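# Place black pot upright inside middle upper cabinet

## Task

Set the black pot upright on the floor of the middle upper cabinet, pushed in deep enough that the cabinet doors could close. Disturb nothing else. If the pot topples or ends up tilted, the task fails.

## Robot and tools

ROBOT. A LinearBot: a base that can drive in any direction, a column about 1.7 m tall, and a carriage that rides up and down it (lift_m). The carriage holds two identical six-joint arms (left and right), each with a two-finger gripper. Each arm base sits about 0.57 m + lift_m above the floor, and some carriage parts hang about 0.15 m lower. A hand reaches 0.78 m from its shoulder but only about 0.38 m below its arm base. The hand is about 0.16 m long and 0.1 m wide (0.14 m open). Parked joints 1-6 are 0, 0.05, 0.05, 1.45, 0, 0. Cameras: carriage_camera (fixed, forward, tilted about 20 degrees down), left_wrist_camera and right_wrist_camera (looking past the fingertips).

FRAMES. All positions are in metres. Base frame: origin on the floor below the base centre, x forward, y left, z up. left_hand and right_hand report, in this frame, the point between the finger pads; quat_wxyz rotates base axes into hand axes (hand z along the fingers, y the opening direction; pointing straight up with joints 1, 5, 6 at 0 gives (1, 0, 0, 0)). Readings tend to sit above the true hand, more so at long reach. base_odometry is in the frame the base had at scene start, counts wheel turns only (slip counts as motion), heading in rad, left positive, -3.142 to 3.142.

move. Performs one action and returns state plus requested images (the pictures line lists their order). Action keys:
- base: an object with exactly one key, a relative offset from where the base last reported itself: translate_m (forward +, -2 to 2 m), strafe_m (left +, -2 to 2 m) or rotate_rad (counter-clockwise +, -6.3 to 6.3 rad).
- joints: one flat object naming any joints of either arm, each an absolute target: lift_m 0 to 1 m; joint1 -2.617 to 3.054 rad (vertical-axis turn, 0 forward, + left); joint2 0 to 3.141 (shoulder: 0 upper arm back and level, 1.57 vertical, 3.14 forward level); joint3 0 to 3.141 (elbow: 0 folded, 3.14 straight); joint4 -1.57 to 1.57 (wrist pitch, + lifts fingertips); joint5 -1.57 to 1.57 (wrist yaw, + turns fingertips right); joint6 -2.094 to 2.094 (roll, + clockwise seen from forearm); gripper 0 to 0.093 m pad gap. Names are left_joint1_rad ... left_joint6_rad, left_gripper_m, and the same with right_. Done tolerances: lift 0.004, j1 0.02, j2 0.105, j3 0.06, j4 0.04, j5 0.025, j6 0.02, gripper 0.004.
- speeds: top speeds for this action only: translate_m and strafe_m 0.02-0.5 m/s, rotate_rad 0.05-1.57 rad/s, lift_m 0.08-0.27 m/s (default 0.25; others default to the top).
- min_time_s: 0.1 to 8 s, the shortest duration for arm and gripper motions. Too short makes arms rush and overshoot; 2 or more keeps paths straighter.
- cameras: list of carriage_camera, left_wrist_camera, right_wrist_camera or "all"; [] for none. Omitted means all for an empty move, none otherwise.
- blocking: true/omitted waits for everything to settle; false returns in about 0.5 s while motion continues.
All motions start together. A move with no action just reports state, images and the scene number. Unknown keys make the call invalid; out-of-range values get it refused. Actions end after about 14 s (time_out).

wait(seconds 0-10, cameras) lets time pass without new commands, returning early once running moves settle. stop(cameras) brakes everything still moving; braked parts read stopped and may keep pressing. zoom_image(camera, region [x0,y0,x1,y1] pixels, at most 504 by 504) enlarges part of a camera's newest image. finished_scene(scene) ends the current scene irreversibly; the pot must stay in place unaided. Make no further calls in that reply after ending scene 1.

RESULTS. base_status and joint_status say done, moving, off_target (resting short, maybe still pushing), contact_stop, time_out, stopped, not_followed (a safety check withheld the arm targets because of self or arm-to-arm proximity), or limit_stop_at_motor_heat. After a refusal or an unrequested stop, later move/wait/finished_scene calls in that reply are skipped. on_its_own lists uncommanded behaviour. motor_effort gives percent of maximum with the peak in brackets; a falling lift effort while lowering means a hand or load is resting on something. Joint torques are raw outputs including arm weight. Gripper readings on a firmly gripped hard object may be a few mm below its width; to release, command well above the reading. MOTOR HOT warns at 75 °C; at 100 °C that arm goes limp for 30-60 s.

CAUTIONS. Park arms when not working; stretched or loaded arms heat up. Arms have no contact stop and keep pushing. Never let the arms collide or squeeze each other. Keep the carriage low and arms in when driving, since high loads and sudden stops can tip the robot; avoid backing under ledges. After a contact_stop, back off about 0.2 m. Low joint2 with a large outward joint1 can hit the column. Lower the pot gently upright, do not drop it, slam it, or knock fixtures or other objects.

Each tool is called as name([rows], argument=value, ...), one row to a line, values as JSON.

## Session

move()

Scene clock: 0.00 s.
Joint torques (N m): no reading
base_odometry: x=+0.000 y=+0.000 heading=+0.000
base_status: not commanded
joint_positions: lift_m=+0.300 left_joint1_rad=+0.011 left_joint2_rad=+0.066 left_joint3_rad=+0.024 left_joint4_rad=+1.484 left_joint5_rad=+0.006 left_joint6_rad=-0.041 left_gripper_m=+0.09396 right_joint1_rad=+0.001 right_joint2_rad=+0.046 right_joint3_rad=+0.056 right_joint4_rad=+1.494 right_joint5_rad=+0.030 right_joint6_rad=+0.014 right_gripper_m=+0.09396
joint_status: not commanded
motor_effort: lift_m=+23 drive_wheels=-3
left_hand: x=+0.2583 y=+0.3029 z=+1.3008 quat_wxyz=(+0.998, +0.001, +0.064, -0.015) (m; base frame)
right_hand: x=+0.2398 y=-0.3087 z=+1.3097 quat_wxyz=(+0.999, +0.015, +0.033, +0.007) (m; base frame)
pictures: carriage_camera, left_wrist_camera, right_wrist_camera

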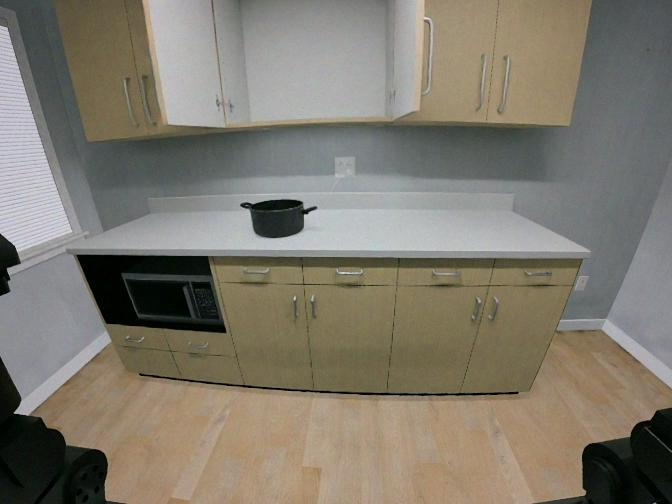

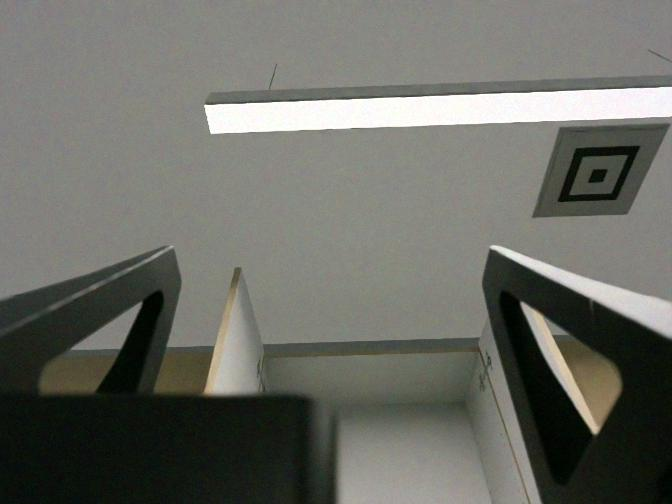

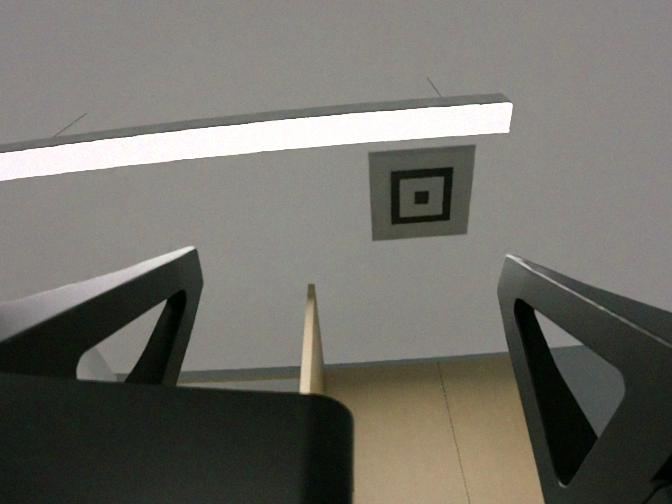

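zoom_image(camera="carriage_camera", region=[200, 160, 360, 280])

zoom_image(camera="carriage_camera", region=[120, 0, 460, 160])

Scaled by 3.150 from the camera's 672x504 image, which has a finer 960x720 frame.

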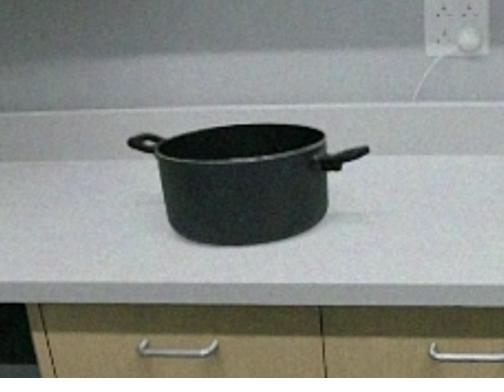

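Scaled by 1.482 from the camera's 672x504 image, which has a finer 960x720 frame.

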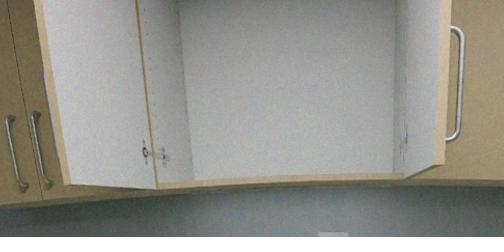

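move(joints={"lift_m": 0.6}, cameras=["carriage_camera"])

zoom_image(camera="carriage_camera", region=[160, 220, 400, 400])

Scene clock: 10.67 s.
Joint torques (N m): left_arm=[-0.01 4.45 5.48 -0.16 0.03 0.03] | right_arm=[-0.06 4.74 5.11 -0.37 -0.04 0.01]
move: done
base_odometry: x=+0.000 y=+0.000 heading=+0.000
base_status: not commanded
joint_positions: lift_m=+0.600 left_joint1_rad=+0.011 left_joint2_rad=+0.066 left_joint3_rad=+0.024 left_joint4_rad=+1.484 left_joint5_rad=+0.006 left_joint6_rad=-0.041 left_gripper_m=+0.09396 right_joint1_rad=+0.001 right_joint2_rad=+0.046 right_joint3_rad=+0.056 right_joint4_rad=+1.494 right_joint5_rad=+0.030 right_joint6_rad=+0.014 right_gripper_m=+0.09396
joint_status: all done
motor_effort: lift_m=+23(28) drive_wheels=-2(3)
left_hand: x=+0.2583 y=+0.3029 z=+1.6007 quat_wxyz=(+0.998, +0.001, +0.064, -0.015) (m; base frame)
right_hand: x=+0.2398 y=-0.3087 z=+1.6096 quat_wxyz=(+0.999, +0.015, +0.033, +0.007) (m; base frame)
pictures: carriage_camera

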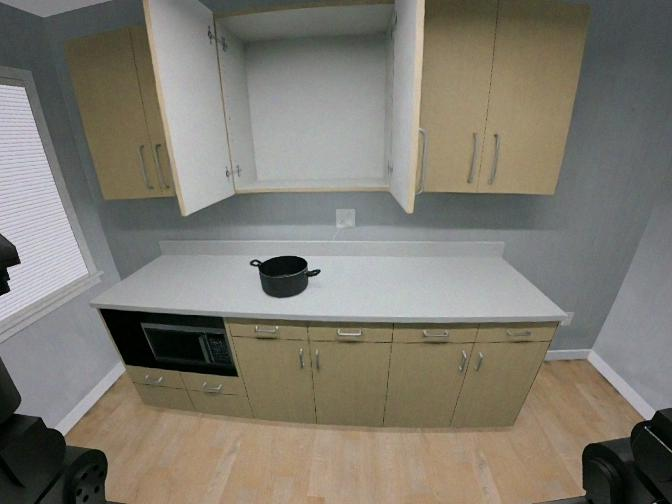

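Scaled by 2.100 from the camera's 672x504 image, which has a finer 960x720 frame.

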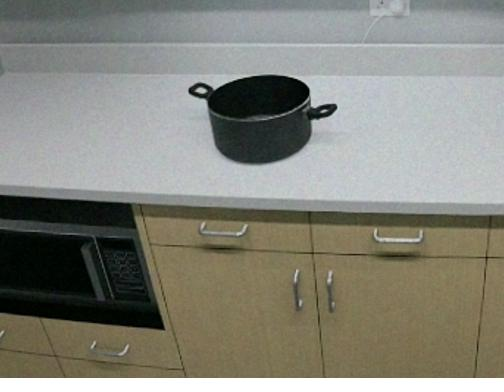

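move(joints={"left_joint1_rad":0, "left_joint2_rad": 2.223, "left_joint3_rad": 1.0, "left_joint4_rad": 1.223, "left_joint5_rad": 0.6, "left_joint6_rad": -1.57, "right_joint1_rad":0, "right_joint2_rad": 2.223, "right_joint3_rad": 1.0, "right_joint4_rad": 1.223, "right_joint5_rad": 0, "right_joint6_rad": 1.57}, cameras=["all"])

Scene clock: 15.40 s.
Joint torques (N m): left_arm=[-0.7 -12.62 6.5 2.48 0.19 0.02] | right_arm=[-0.23 -11.75 6.46 2.12 -0.17 0.04]
move: done
base_odometry: x=+0.000 y=+0.000 heading=+0.000
base_status: not commanded
joint_positions: lift_m=+0.600 left_joint1_rad=+0.007 left_joint2_rad=+2.224 left_joint3_rad=+0.978 left_joint4_rad=+1.211 left_joint5_rad=+0.586 left_joint6_rad=-1.558 left_gripper_m=+0.09398 right_joint1_rad=+0.001 right_joint2_rad=+2.224 right_joint3_rad=+0.976 right_joint4_rad=+1.214 right_joint5_rad=+0.015 right_joint6_rad=+1.556 right_gripper_m=+0.09397
joint_status: all done
motor_effort: lift_m=+23(23) drive_wheels=-2(4)
left_hand: x=+0.7576 y=+0.2107 z=+1.2764 quat_wxyz=(+0.329, -0.343, +0.630, -0.614) (m; base frame)
right_hand: x=+0.7855 y=-0.3056 z=+1.2755 quat_wxyz=(+0.499, +0.508, +0.509, +0.484) (m; base frame)
pictures: carriage_camera, left_wrist_camera, right_wrist_camera

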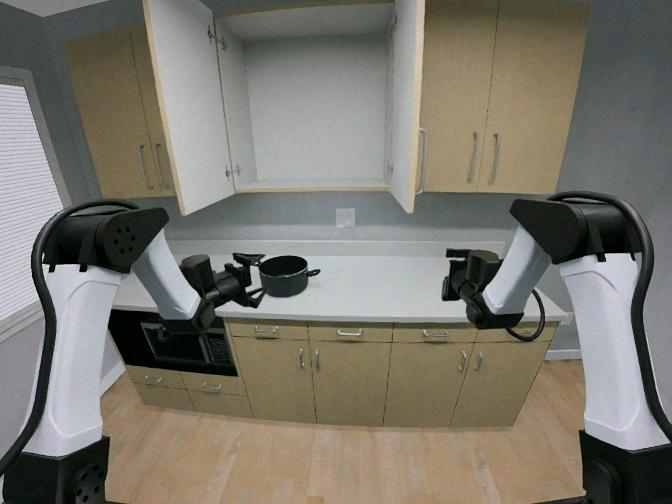

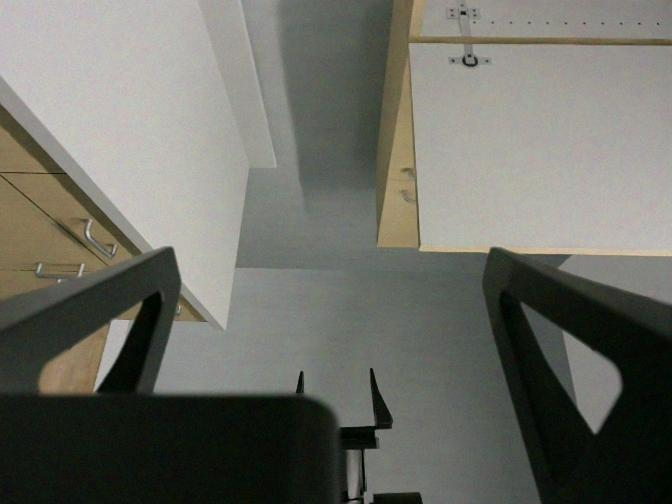

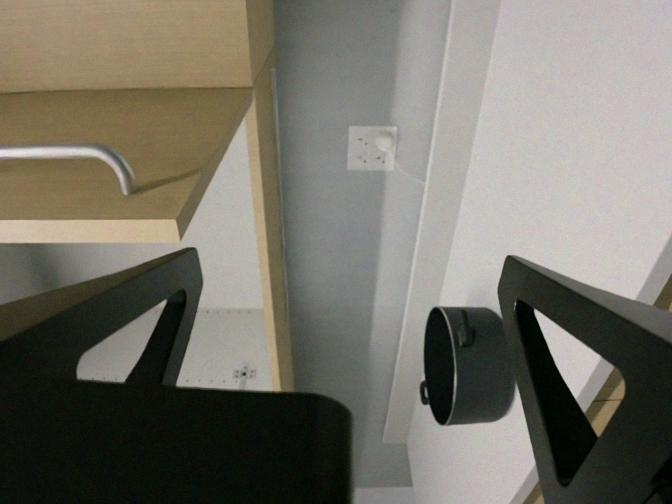

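zoom_image(camera="carriage_camera", region=[160, 220, 580, 360])

zoom_image(camera="carriage_camera", region=[220, 230, 360, 320])

Scaled by 1.200 from the camera's 672x504 image, which has a finer 960x720 frame.

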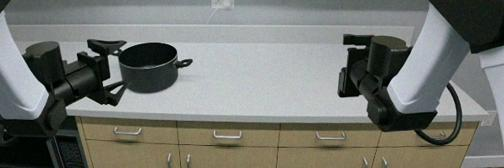

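Scaled by 3.600 from the camera's 672x504 image, which has a finer 960x720 frame.

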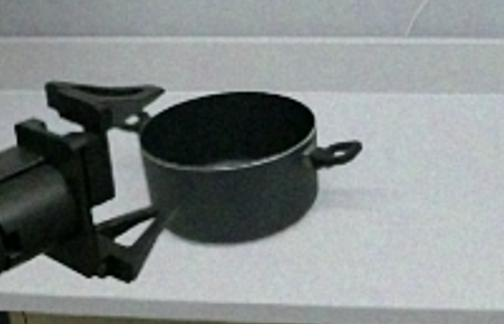

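move(base={"strafe_m": 0.25}, joints={"left_joint5_rad": 0, "left_joint1_rad": -0.25, "right_joint1_rad": 0.25}, cameras=["all"])

zoom_image(camera="carriage_camera", region=[260, 200, 420, 320])

Scene clock: 33.63 s.
Joint torques (N m): left_arm=[-0.08 -12.7 6.54 2.54 -0.06 0] | right_arm=[-0.43 -11.66 6.5 2.11 -0.06 0.02]
move: done
base_odometry: x=+0.000 y=+0.250 heading=+0.000
base_status: done
joint_positions: lift_m=+0.600 left_joint1_rad=-0.251 left_joint2_rad=+2.224 left_joint3_rad=+0.978 left_joint4_rad=+1.211 left_joint5_rad=+0.011 left_joint6_rad=-1.559 left_gripper_m=+0.09398 right_joint1_rad=+0.254 right_joint2_rad=+2.224 right_joint3_rad=+0.976 right_joint4_rad=+1.214 right_joint5_rad=+0.004 right_joint6_rad=+1.558 right_gripper_m=+0.09397
joint_status: all done
motor_effort: lift_m=+23(23) drive_wheels=-4(10)
left_hand: x=+0.7679 y=+0.1620 z=+1.2754 quat_wxyz=(+0.426, -0.435, +0.573, -0.549) (m; base frame)
right_hand: x=+0.7677 y=-0.1628 z=+1.2755 quat_wxyz=(+0.430, +0.437, +0.571, +0.546) (m; base frame)
pictures: carriage_camera, left_wrist_camera, right_wrist_camera

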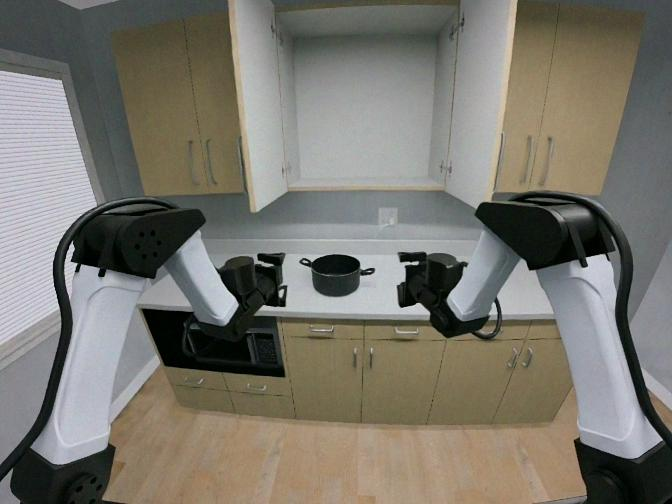

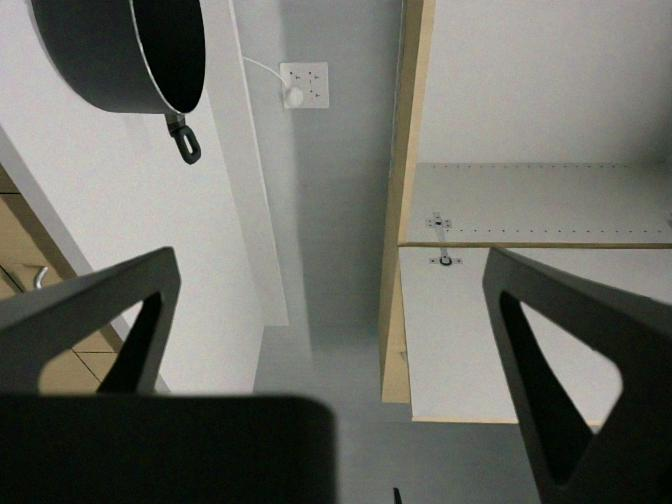

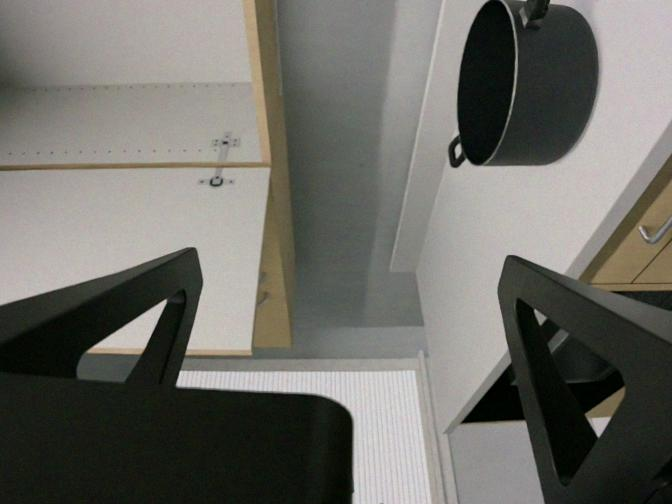

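Scaled by 3.150 from the camera's 672x504 image, which has a finer 960x720 frame.

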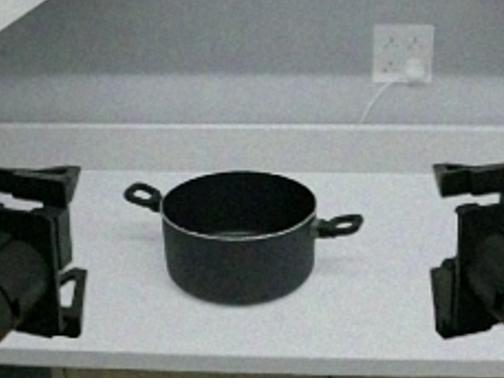

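zoom_image(camera="carriage_camera", region=[220, 140, 388, 266])

zoom_image(camera="carriage_camera", region=[388, 140, 556, 266])

Scaled by 3.000 from the camera's 672x504 image, which has a finer 960x720 frame.

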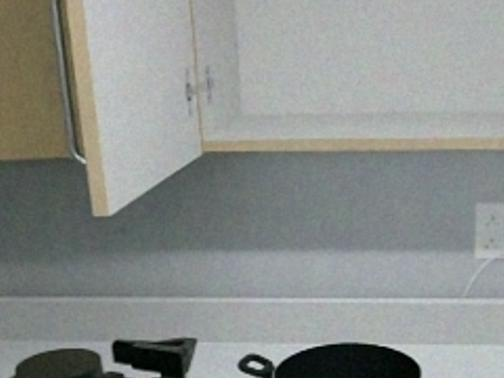

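Scaled by 3.000 from the camera's 672x504 image, which has a finer 960x720 frame.

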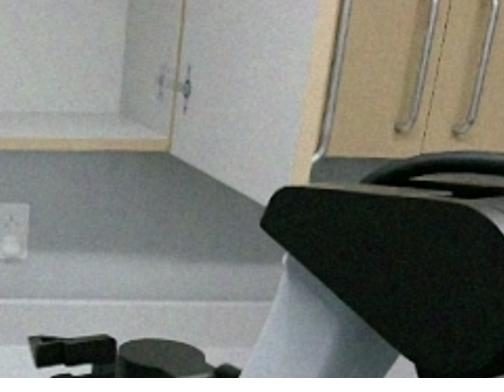

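move(base={"translate_m": 0.3}, cameras=["all"])

zoom_image(camera="carriage_camera", region=[240, 220, 440, 370])

Scene clock: 40.43 s.
Joint torques (N m): left_arm=[-0.05 -12.72 6.54 2.58 -0.06 0] | right_arm=[-0.28 -11.78 6.45 2.12 -0.05 0.04]
move: done
base_odometry: x=+0.300 y=+0.250 heading=+0.001
base_status: done
joint_positions: lift_m=+0.600 left_joint1_rad=-0.250 left_joint2_rad=+2.224 left_joint3_rad=+0.978 left_joint4_rad=+1.211 left_joint5_rad=+0.010 left_joint6_rad=-1.559 left_gripper_m=+0.09398 right_joint1_rad=+0.253 right_joint2_rad=+2.224 right_joint3_rad=+0.976 right_joint4_rad=+1.214 right_joint5_rad=+0.004 right_joint6_rad=+1.558 right_gripper_m=+0.09397
joint_status: not commanded
motor_effort: lift_m=+23(23) drive_wheels=+2(12)
left_hand: x=+0.7680 y=+0.1624 z=+1.2754 quat_wxyz=(+0.426, -0.435, +0.573, -0.548) (m; base frame)
right_hand: x=+0.7679 y=-0.1635 z=+1.2755 quat_wxyz=(+0.430, +0.438, +0.570, +0.546) (m; base frame)
pictures: carriage_camera, left_wrist_camera, right_wrist_camera

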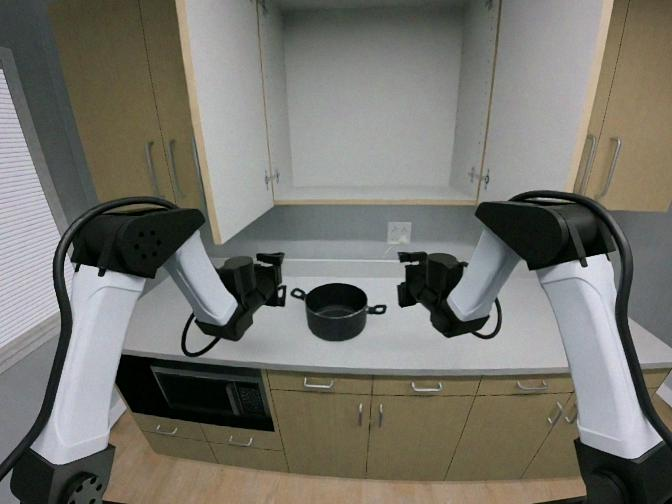

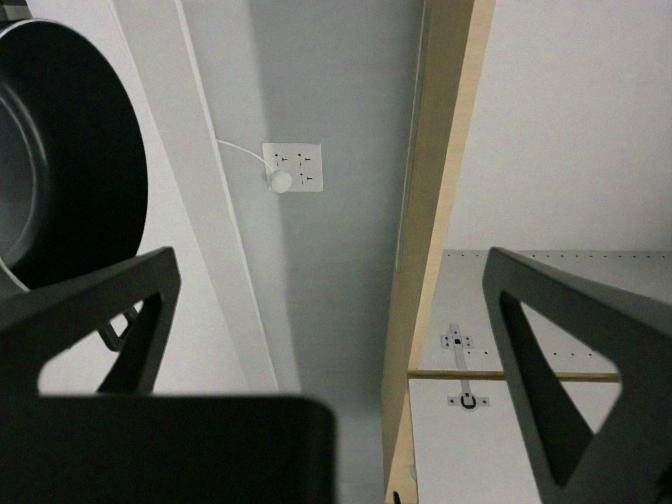

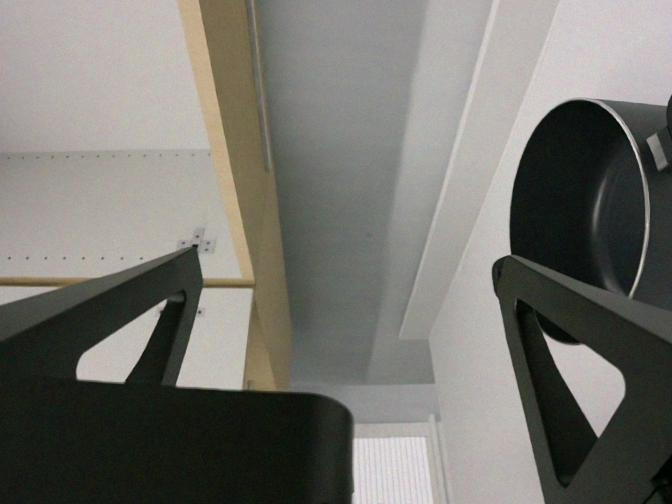

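Scaled by 2.520 from the camera's 672x504 image, which has a finer 960x720 frame.

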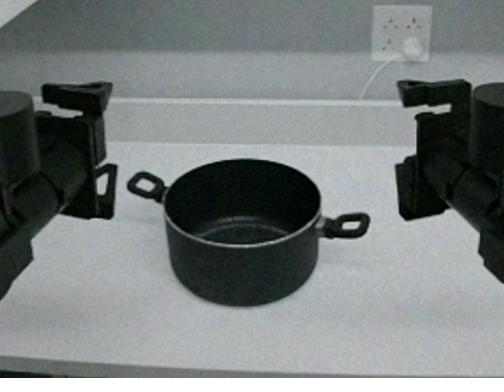

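move(joints={"lift_m": 0.42}, cameras=["all"])

zoom_image(camera="carriage_camera", region=[240, 180, 440, 330])

Scene clock: 45.63 s.
Joint torques (N m): left_arm=[-0.02 -13.27 5.93 2.64 -0.06 0.01] | right_arm=[-0.34 -12.37 5.87 2.17 -0.07 0.04]
move: done
base_odometry: x=+0.300 y=+0.250 heading=+0.001
base_status: not commanded
joint_positions: lift_m=+0.420 left_joint1_rad=-0.250 left_joint2_rad=+2.230 left_joint3_rad=+0.985 left_joint4_rad=+1.205 left_joint5_rad=+0.009 left_joint6_rad=-1.561 left_gripper_m=+0.09398 right_joint1_rad=+0.253 right_joint2_rad=+2.229 right_joint3_rad=+0.984 right_joint4_rad=+1.211 right_joint5_rad=+0.004 right_joint6_rad=+1.559 right_gripper_m=+0.09397
joint_status: all done
motor_effort: lift_m=+21(22) drive_wheels=-6(7)
left_hand: x=+0.7695 y=+0.1621 z=+1.0935 quat_wxyz=(+0.425, -0.437, +0.574, -0.547) (m; base frame)
right_hand: x=+0.7695 y=-0.1630 z=+1.0950 quat_wxyz=(+0.430, +0.438, +0.570, +0.546) (m; base frame)
pictures: carriage_camera, left_wrist_camera, right_wrist_camera

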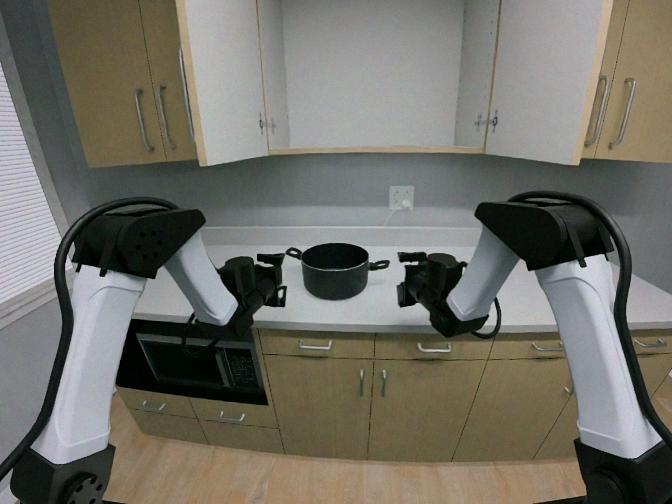

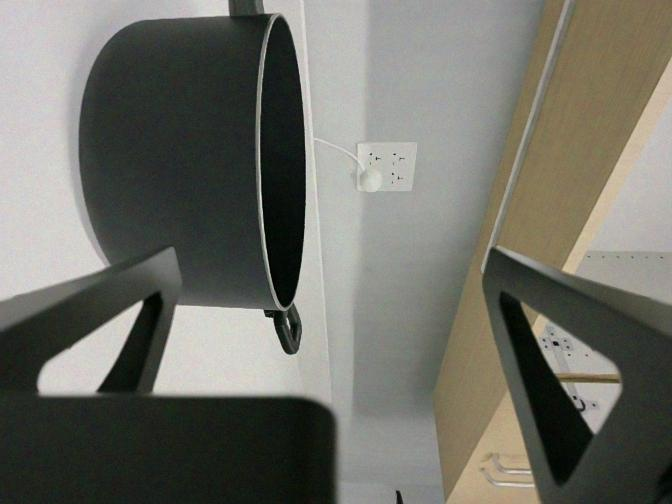

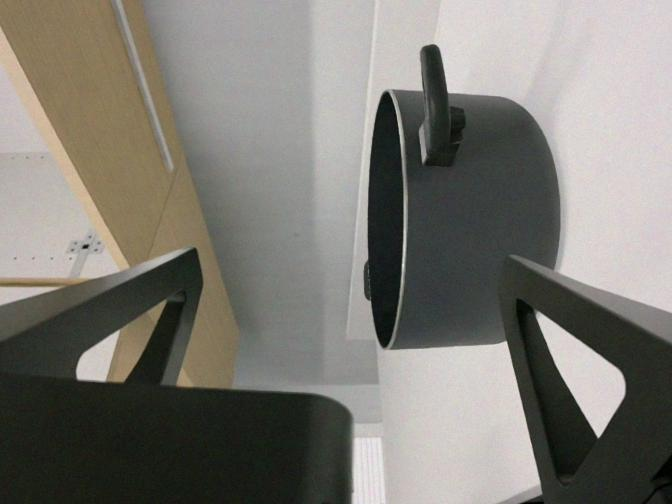

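Scaled by 2.520 from the camera's 672x504 image, which has a finer 960x720 frame.

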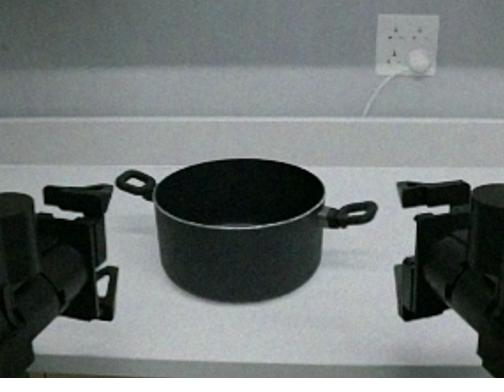

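move(base={"translate_m": 0.1}, joints={"lift_m": 0.375}, speeds={"translate_m": 0.2}, cameras=["all"])

zoom_image(camera="carriage_camera", region=[240, 180, 440, 330])

Scene clock: 49.93 s.
Joint torques (N m): left_arm=[-0.05 -13.61 5.93 2.65 -0.06 0.01] | right_arm=[-0.31 -12.71 5.85 2.13 -0.04 0.02]
move: done
base_odometry: x=+0.400 y=+0.251 heading=+0.001
base_status: done
joint_positions: lift_m=+0.375 left_joint1_rad=-0.250 left_joint2_rad=+2.233 left_joint3_rad=+0.985 left_joint4_rad=+1.204 left_joint5_rad=+0.009 left_joint6_rad=-1.561 left_gripper_m=+0.09398 right_joint1_rad=+0.252 right_joint2_rad=+2.232 right_joint3_rad=+0.984 right_joint4_rad=+1.211 right_joint5_rad=+0.004 right_joint6_rad=+1.559 right_gripper_m=+0.09397
joint_status: all done
motor_effort: lift_m=+21(22) drive_wheels=-6(10)
left_hand: x=+0.7695 y=+0.1622 z=+1.0470 quat_wxyz=(+0.424, -0.438, +0.575, -0.546) (m; base frame)
right_hand: x=+0.7696 y=-0.1635 z=+1.0489 quat_wxyz=(+0.430, +0.439, +0.571, +0.545) (m; base frame)
pictures: carriage_camera, left_wrist_camera, right_wrist_camera

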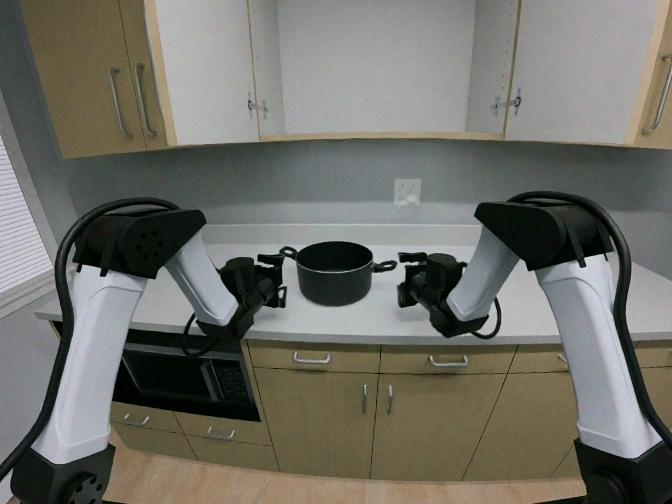

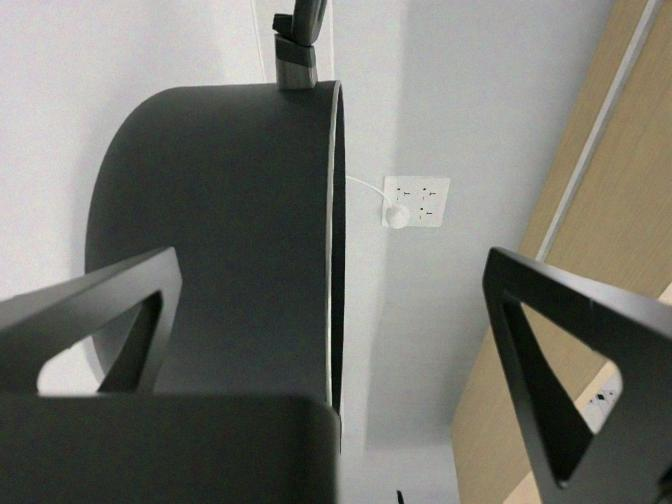

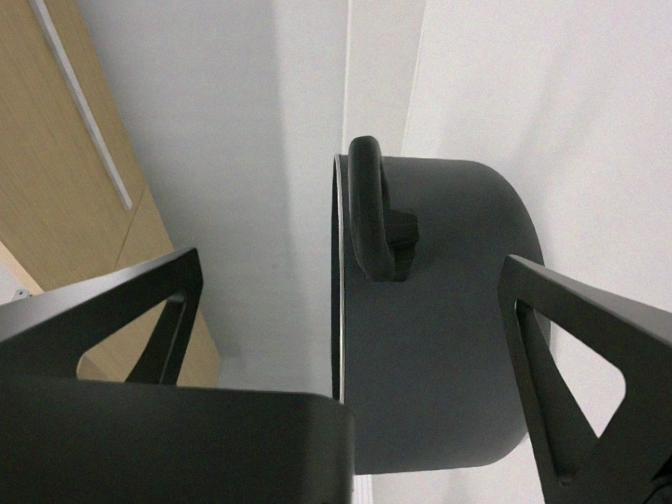

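Scaled by 2.520 from the camera's 672x504 image, which has a finer 960x720 frame.

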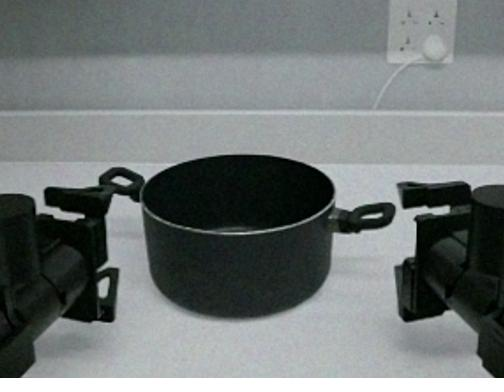

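move(base={"translate_m": 0.06}, joints={"lift_m": 0.355, "left_joint4_rad": 1.25, "right_joint4_rad": 1.255}, speeds={"translate_m": 0.1}, cameras=["all"])

zoom_image(camera="carriage_camera", region=[240, 180, 440, 330])

Scene clock: 56.60 s.
Joint torques (N m): left_arm=[0.01 -13.9 5.93 2.68 -0.04 0.02] | right_arm=[-0.18 -12.93 5.79 2.16 -0.04 0.02]
move: done
base_odometry: x=+0.460 y=+0.251 heading=+0.002
base_status: done
joint_positions: lift_m=+0.355 left_joint1_rad=-0.250 left_joint2_rad=+2.235 left_joint3_rad=+0.985 left_joint4_rad=+1.227 left_joint5_rad=+0.009 left_joint6_rad=-1.561 left_gripper_m=+0.09398 right_joint1_rad=+0.251 right_joint2_rad=+2.234 right_joint3_rad=+0.984 right_joint4_rad=+1.241 right_joint5_rad=+0.004 right_joint6_rad=+1.559 right_gripper_m=+0.09397
joint_status: all done
motor_effort: lift_m=+22(22) drive_wheels=-4(10)
left_hand: x=+0.7696 y=+0.1622 z=+1.0311 quat_wxyz=(+0.429, -0.434, +0.569, -0.552) (m; base frame)
right_hand: x=+0.7698 y=-0.1639 z=+1.0347 quat_wxyz=(+0.436, +0.434, +0.563, +0.553) (m; base frame)
pictures: carriage_camera, left_wrist_camera, right_wrist_camera

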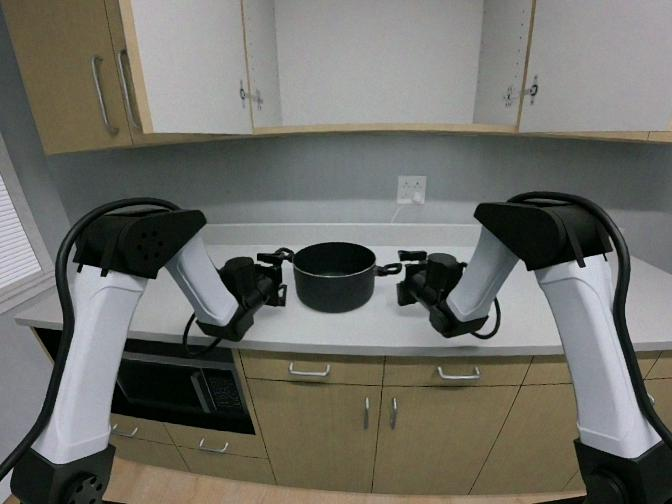

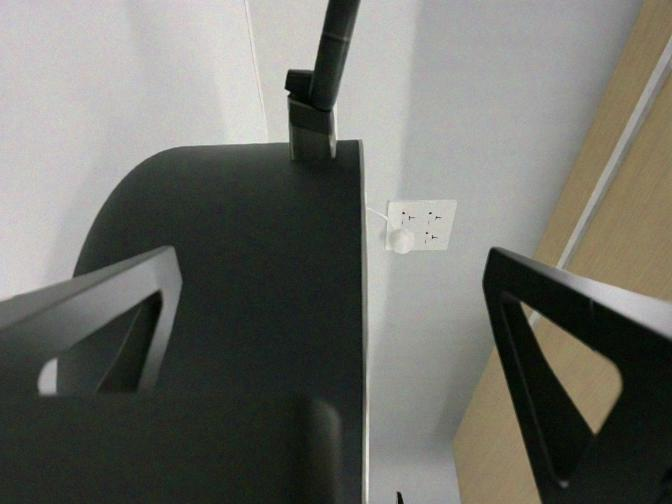

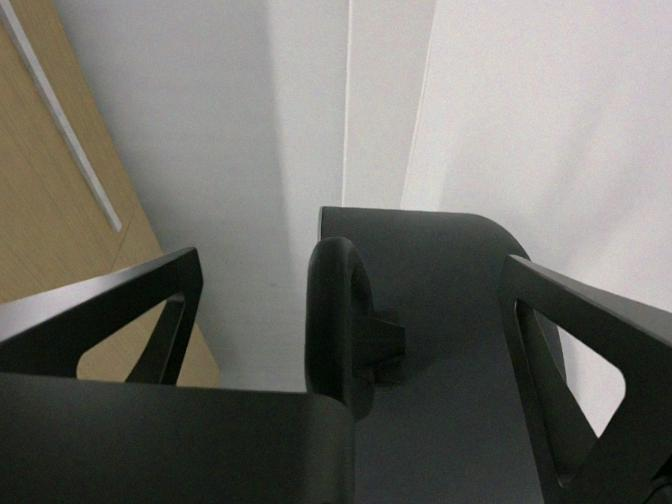

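Scaled by 2.520 from the camera's 672x504 image, which has a finer 960x720 frame.

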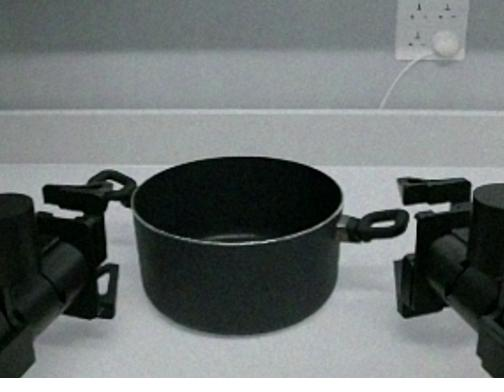

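move(base={"translate_m": 0.04}, speeds={"translate_m": 0.1}, cameras=["all"])

zoom_image(camera="carriage_camera", region=[240, 180, 440, 330])

Scene clock: 60.03 s.
Joint torques (N m): left_arm=[-0.08 -13.87 5.85 2.69 -0.05 0] | right_arm=[-0.12 -12.98 5.78 2.14 -0.05 0.01]
move: done
base_odometry: x=+0.500 y=+0.251 heading=+0.002
base_status: done
joint_positions: lift_m=+0.355 left_joint1_rad=-0.250 left_joint2_rad=+2.235 left_joint3_rad=+0.985 left_joint4_rad=+1.227 left_joint5_rad=+0.008 left_joint6_rad=-1.561 left_gripper_m=+0.09398 right_joint1_rad=+0.251 right_joint2_rad=+2.234 right_joint3_rad=+0.984 right_joint4_rad=+1.242 right_joint5_rad=+0.004 right_joint6_rad=+1.559 right_gripper_m=+0.09397
joint_status: not commanded
motor_effort: lift_m=+22(22) drive_wheels=-5(10)
left_hand: x=+0.7696 y=+0.1623 z=+1.0311 quat_wxyz=(+0.429, -0.434, +0.569, -0.551) (m; base frame)
right_hand: x=+0.7698 y=-0.1640 z=+1.0351 quat_wxyz=(+0.436, +0.433, +0.563, +0.553) (m; base frame)
pictures: carriage_camera, left_wrist_camera, right_wrist_camera

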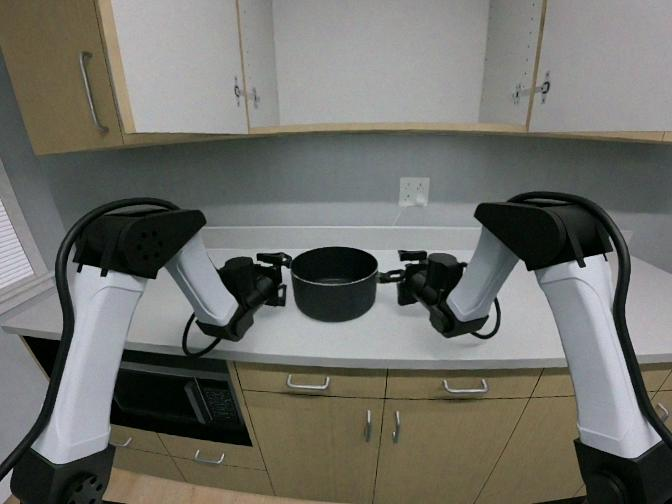

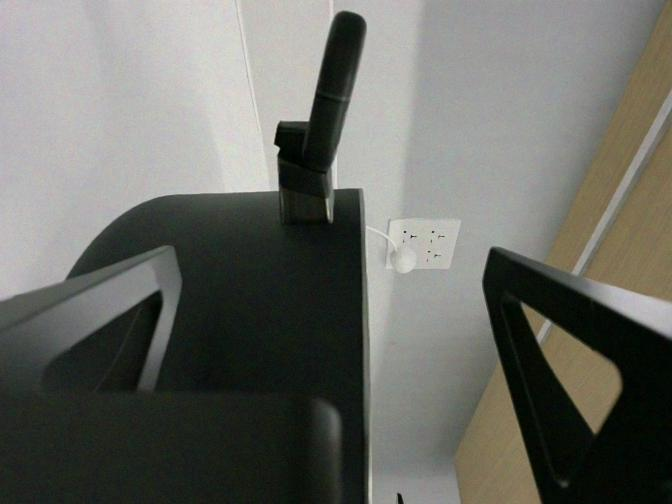

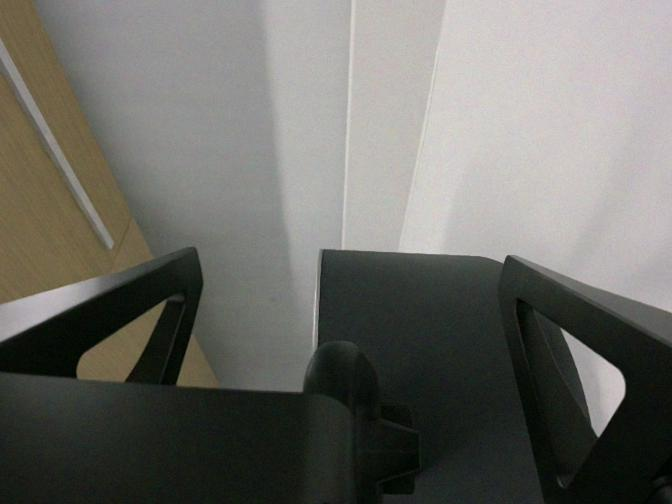

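Scaled by 2.520 from the camera's 672x504 image, which has a finer 960x720 frame.

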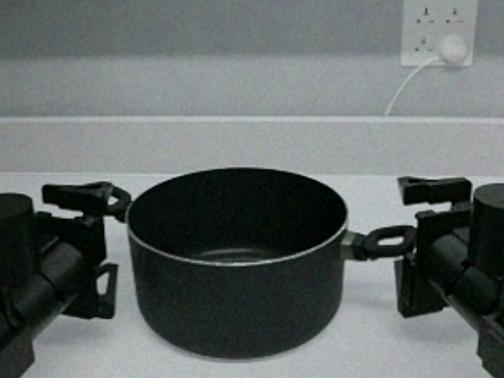

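zoom_image(camera="carriage_camera", region=[360, 220, 460, 320])

zoom_image(camera="carriage_camera", region=[230, 220, 330, 320])

zoom_image(camera="right_wrist_camera", region=[200, 230, 520, 500])

Scaled by 5.040 from the camera's 672x504 image, which has a finer 960x720 frame.

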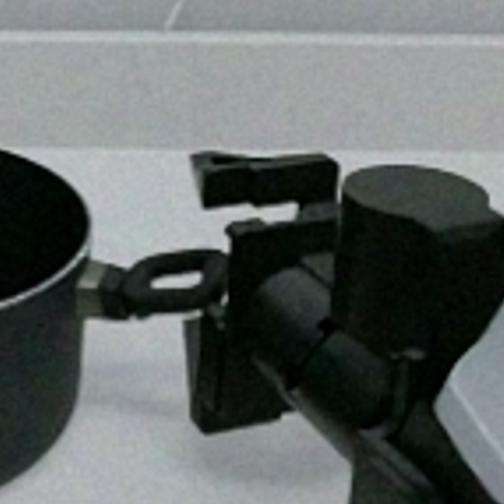

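Scaled by 5.040 from the camera's 672x504 image, which has a finer 960x720 frame.

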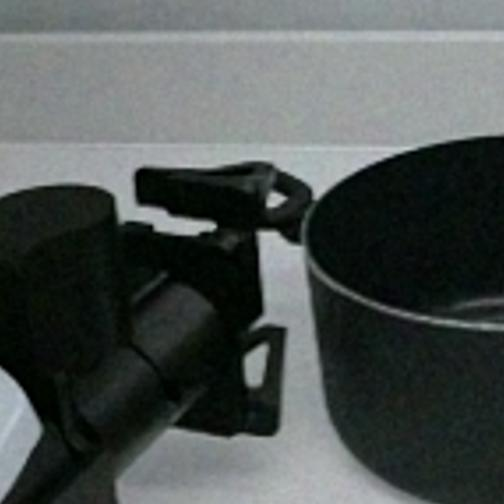

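Scaled by 1.575 from the camera's 672x504 image, which has a finer 960x720 frame.

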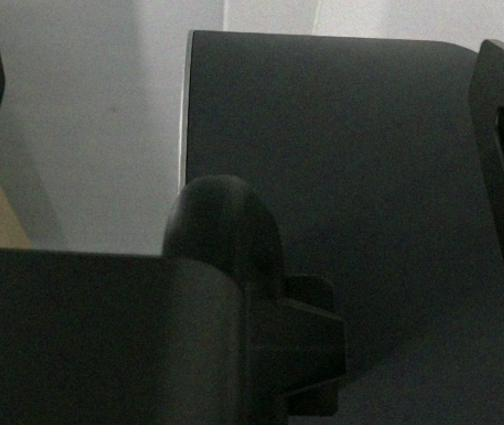

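move(joints={"left_joint1_rad": -0.221, "left_joint2_rad": 2.455, "left_joint3_rad": 1.46, "left_joint4_rad": 1.045}, min_time_s=2.5, cameras=["all"])

zoom_image(camera="carriage_camera", region=[230, 220, 330, 320])

Scene clock: 66.20 s.
Joint torques (N m): left_arm=[-0.02 -14.57 7.9 2.36 0.01 0.01] | right_arm=[-0.16 -12.93 5.82 2.15 -0.05 0.04]
move: done
base_odometry: x=+0.500 y=+0.251 heading=+0.002
base_status: not commanded
joint_positions: lift_m=+0.355 left_joint1_rad=-0.222 left_joint2_rad=+2.447 left_joint3_rad=+1.433 left_joint4_rad=+1.050 left_joint5_rad=+0.003 left_joint6_rad=-1.561 left_gripper_m=+0.09398 right_joint1_rad=+0.251 right_joint2_rad=+2.234 right_joint3_rad=+0.984 right_joint4_rad=+1.242 right_joint5_rad=+0.004 right_joint6_rad=+1.559 right_gripper_m=+0.09397
joint_status: all done
motor_effort: lift_m=+21(22) drive_wheels=-5(6)
left_hand: x=+0.8577 y=+0.1598 z=+1.0443 quat_wxyz=(+0.451, -0.430, +0.545, -0.560) (m; base frame)
right_hand: x=+0.7698 y=-0.1640 z=+1.0351 quat_wxyz=(+0.436, +0.433, +0.563, +0.553) (m; base frame)
pictures: carriage_camera, left_wrist_camera, right_wrist_camera

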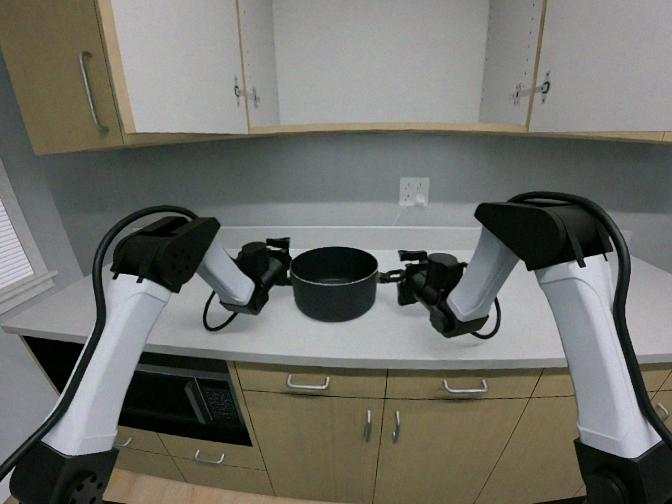

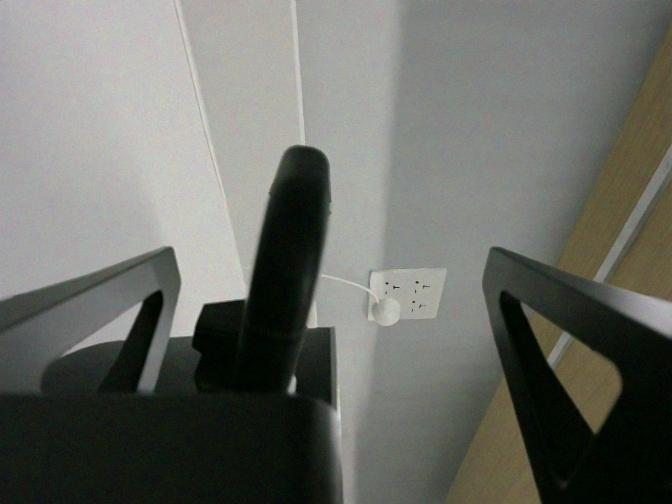

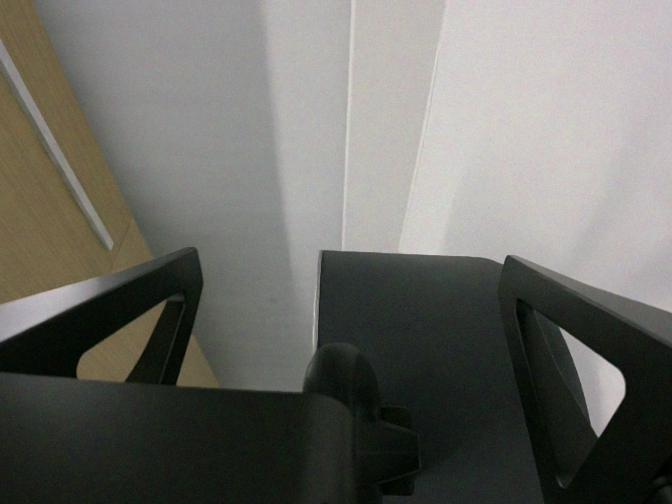

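Scaled by 5.040 from the camera's 672x504 image, which has a finer 960x720 frame.

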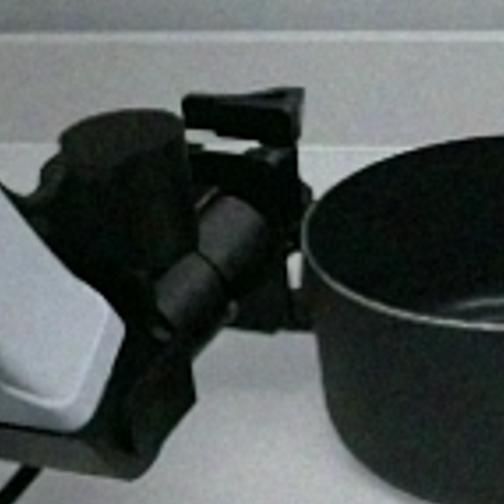

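move(joints={"left_joint2_rad": 2.473, "left_joint4_rad": 1.062, "right_joint1_rad": 0.325, "right_joint2_rad": 2.171, "right_joint3_rad": 0.887, "right_joint4_rad": 1.324}, min_time_s=2, cameras=["all"])

zoom_image(camera="carriage_camera", region=[230, 220, 450, 320])

Scene clock: 69.93 s.
Joint torques (N m): left_arm=[-0.03 -14.37 7.61 2.54 0.02 0.03] | right_arm=[0.36 -15.04 3.71 2.21 -0.06 0.01]
move: done
base_odometry: x=+0.500 y=+0.251 heading=+0.002
base_status: not commanded
joint_positions: lift_m=+0.355 left_joint1_rad=-0.221 left_joint2_rad=+2.462 left_joint3_rad=+1.437 left_joint4_rad=+1.050 left_joint5_rad=+0.001 left_joint6_rad=-1.562 left_gripper_m=+0.09398 right_joint1_rad=+0.319 right_joint2_rad=+2.209 right_joint3_rad=+0.895 right_joint4_rad=+1.304 right_joint5_rad=+0.004 right_joint6_rad=+1.559 right_gripper_m=+0.09397
joint_status: all done
motor_effort: lift_m=+21(22) drive_wheels=-5(6)
left_hand: x=+0.8585 y=+0.1606 z=+1.0363 quat_wxyz=(+0.449, -0.434, +0.547, -0.557) (m; base frame)
right_hand: x=+0.7408 y=-0.1328 z=+1.0305 quat_wxyz=(+0.416, +0.414, +0.578, +0.567) (m; base frame)
pictures: carriage_camera, left_wrist_camera, right_wrist_camera

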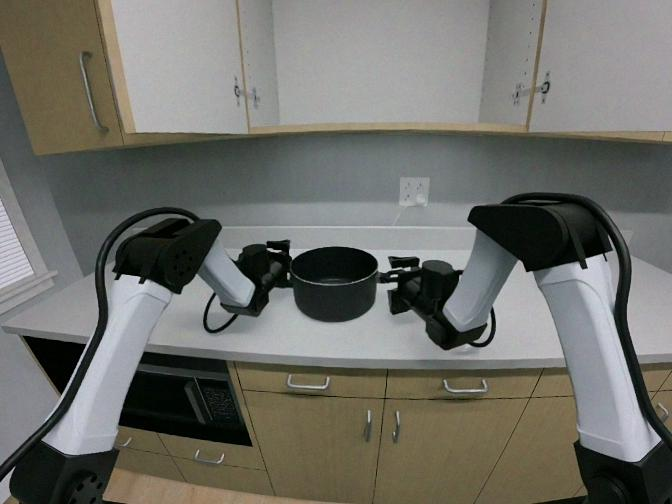

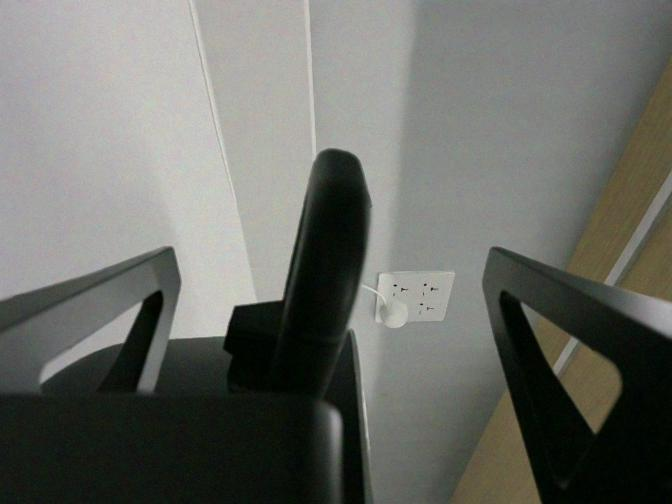

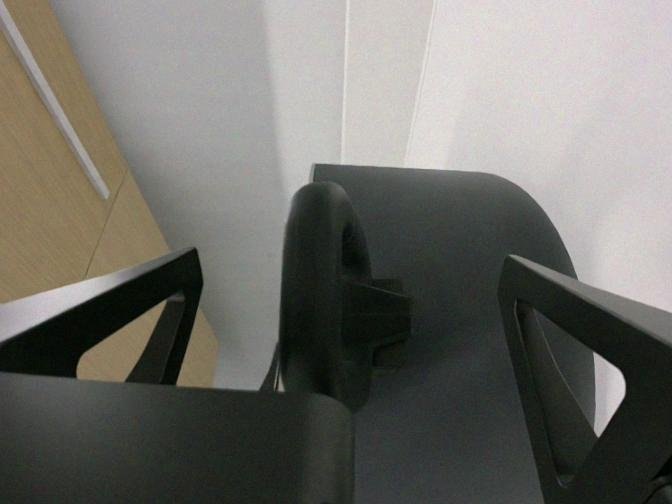

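Scaled by 2.291 from the camera's 672x504 image, which has a finer 960x720 frame.

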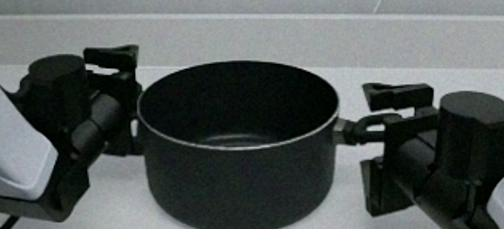

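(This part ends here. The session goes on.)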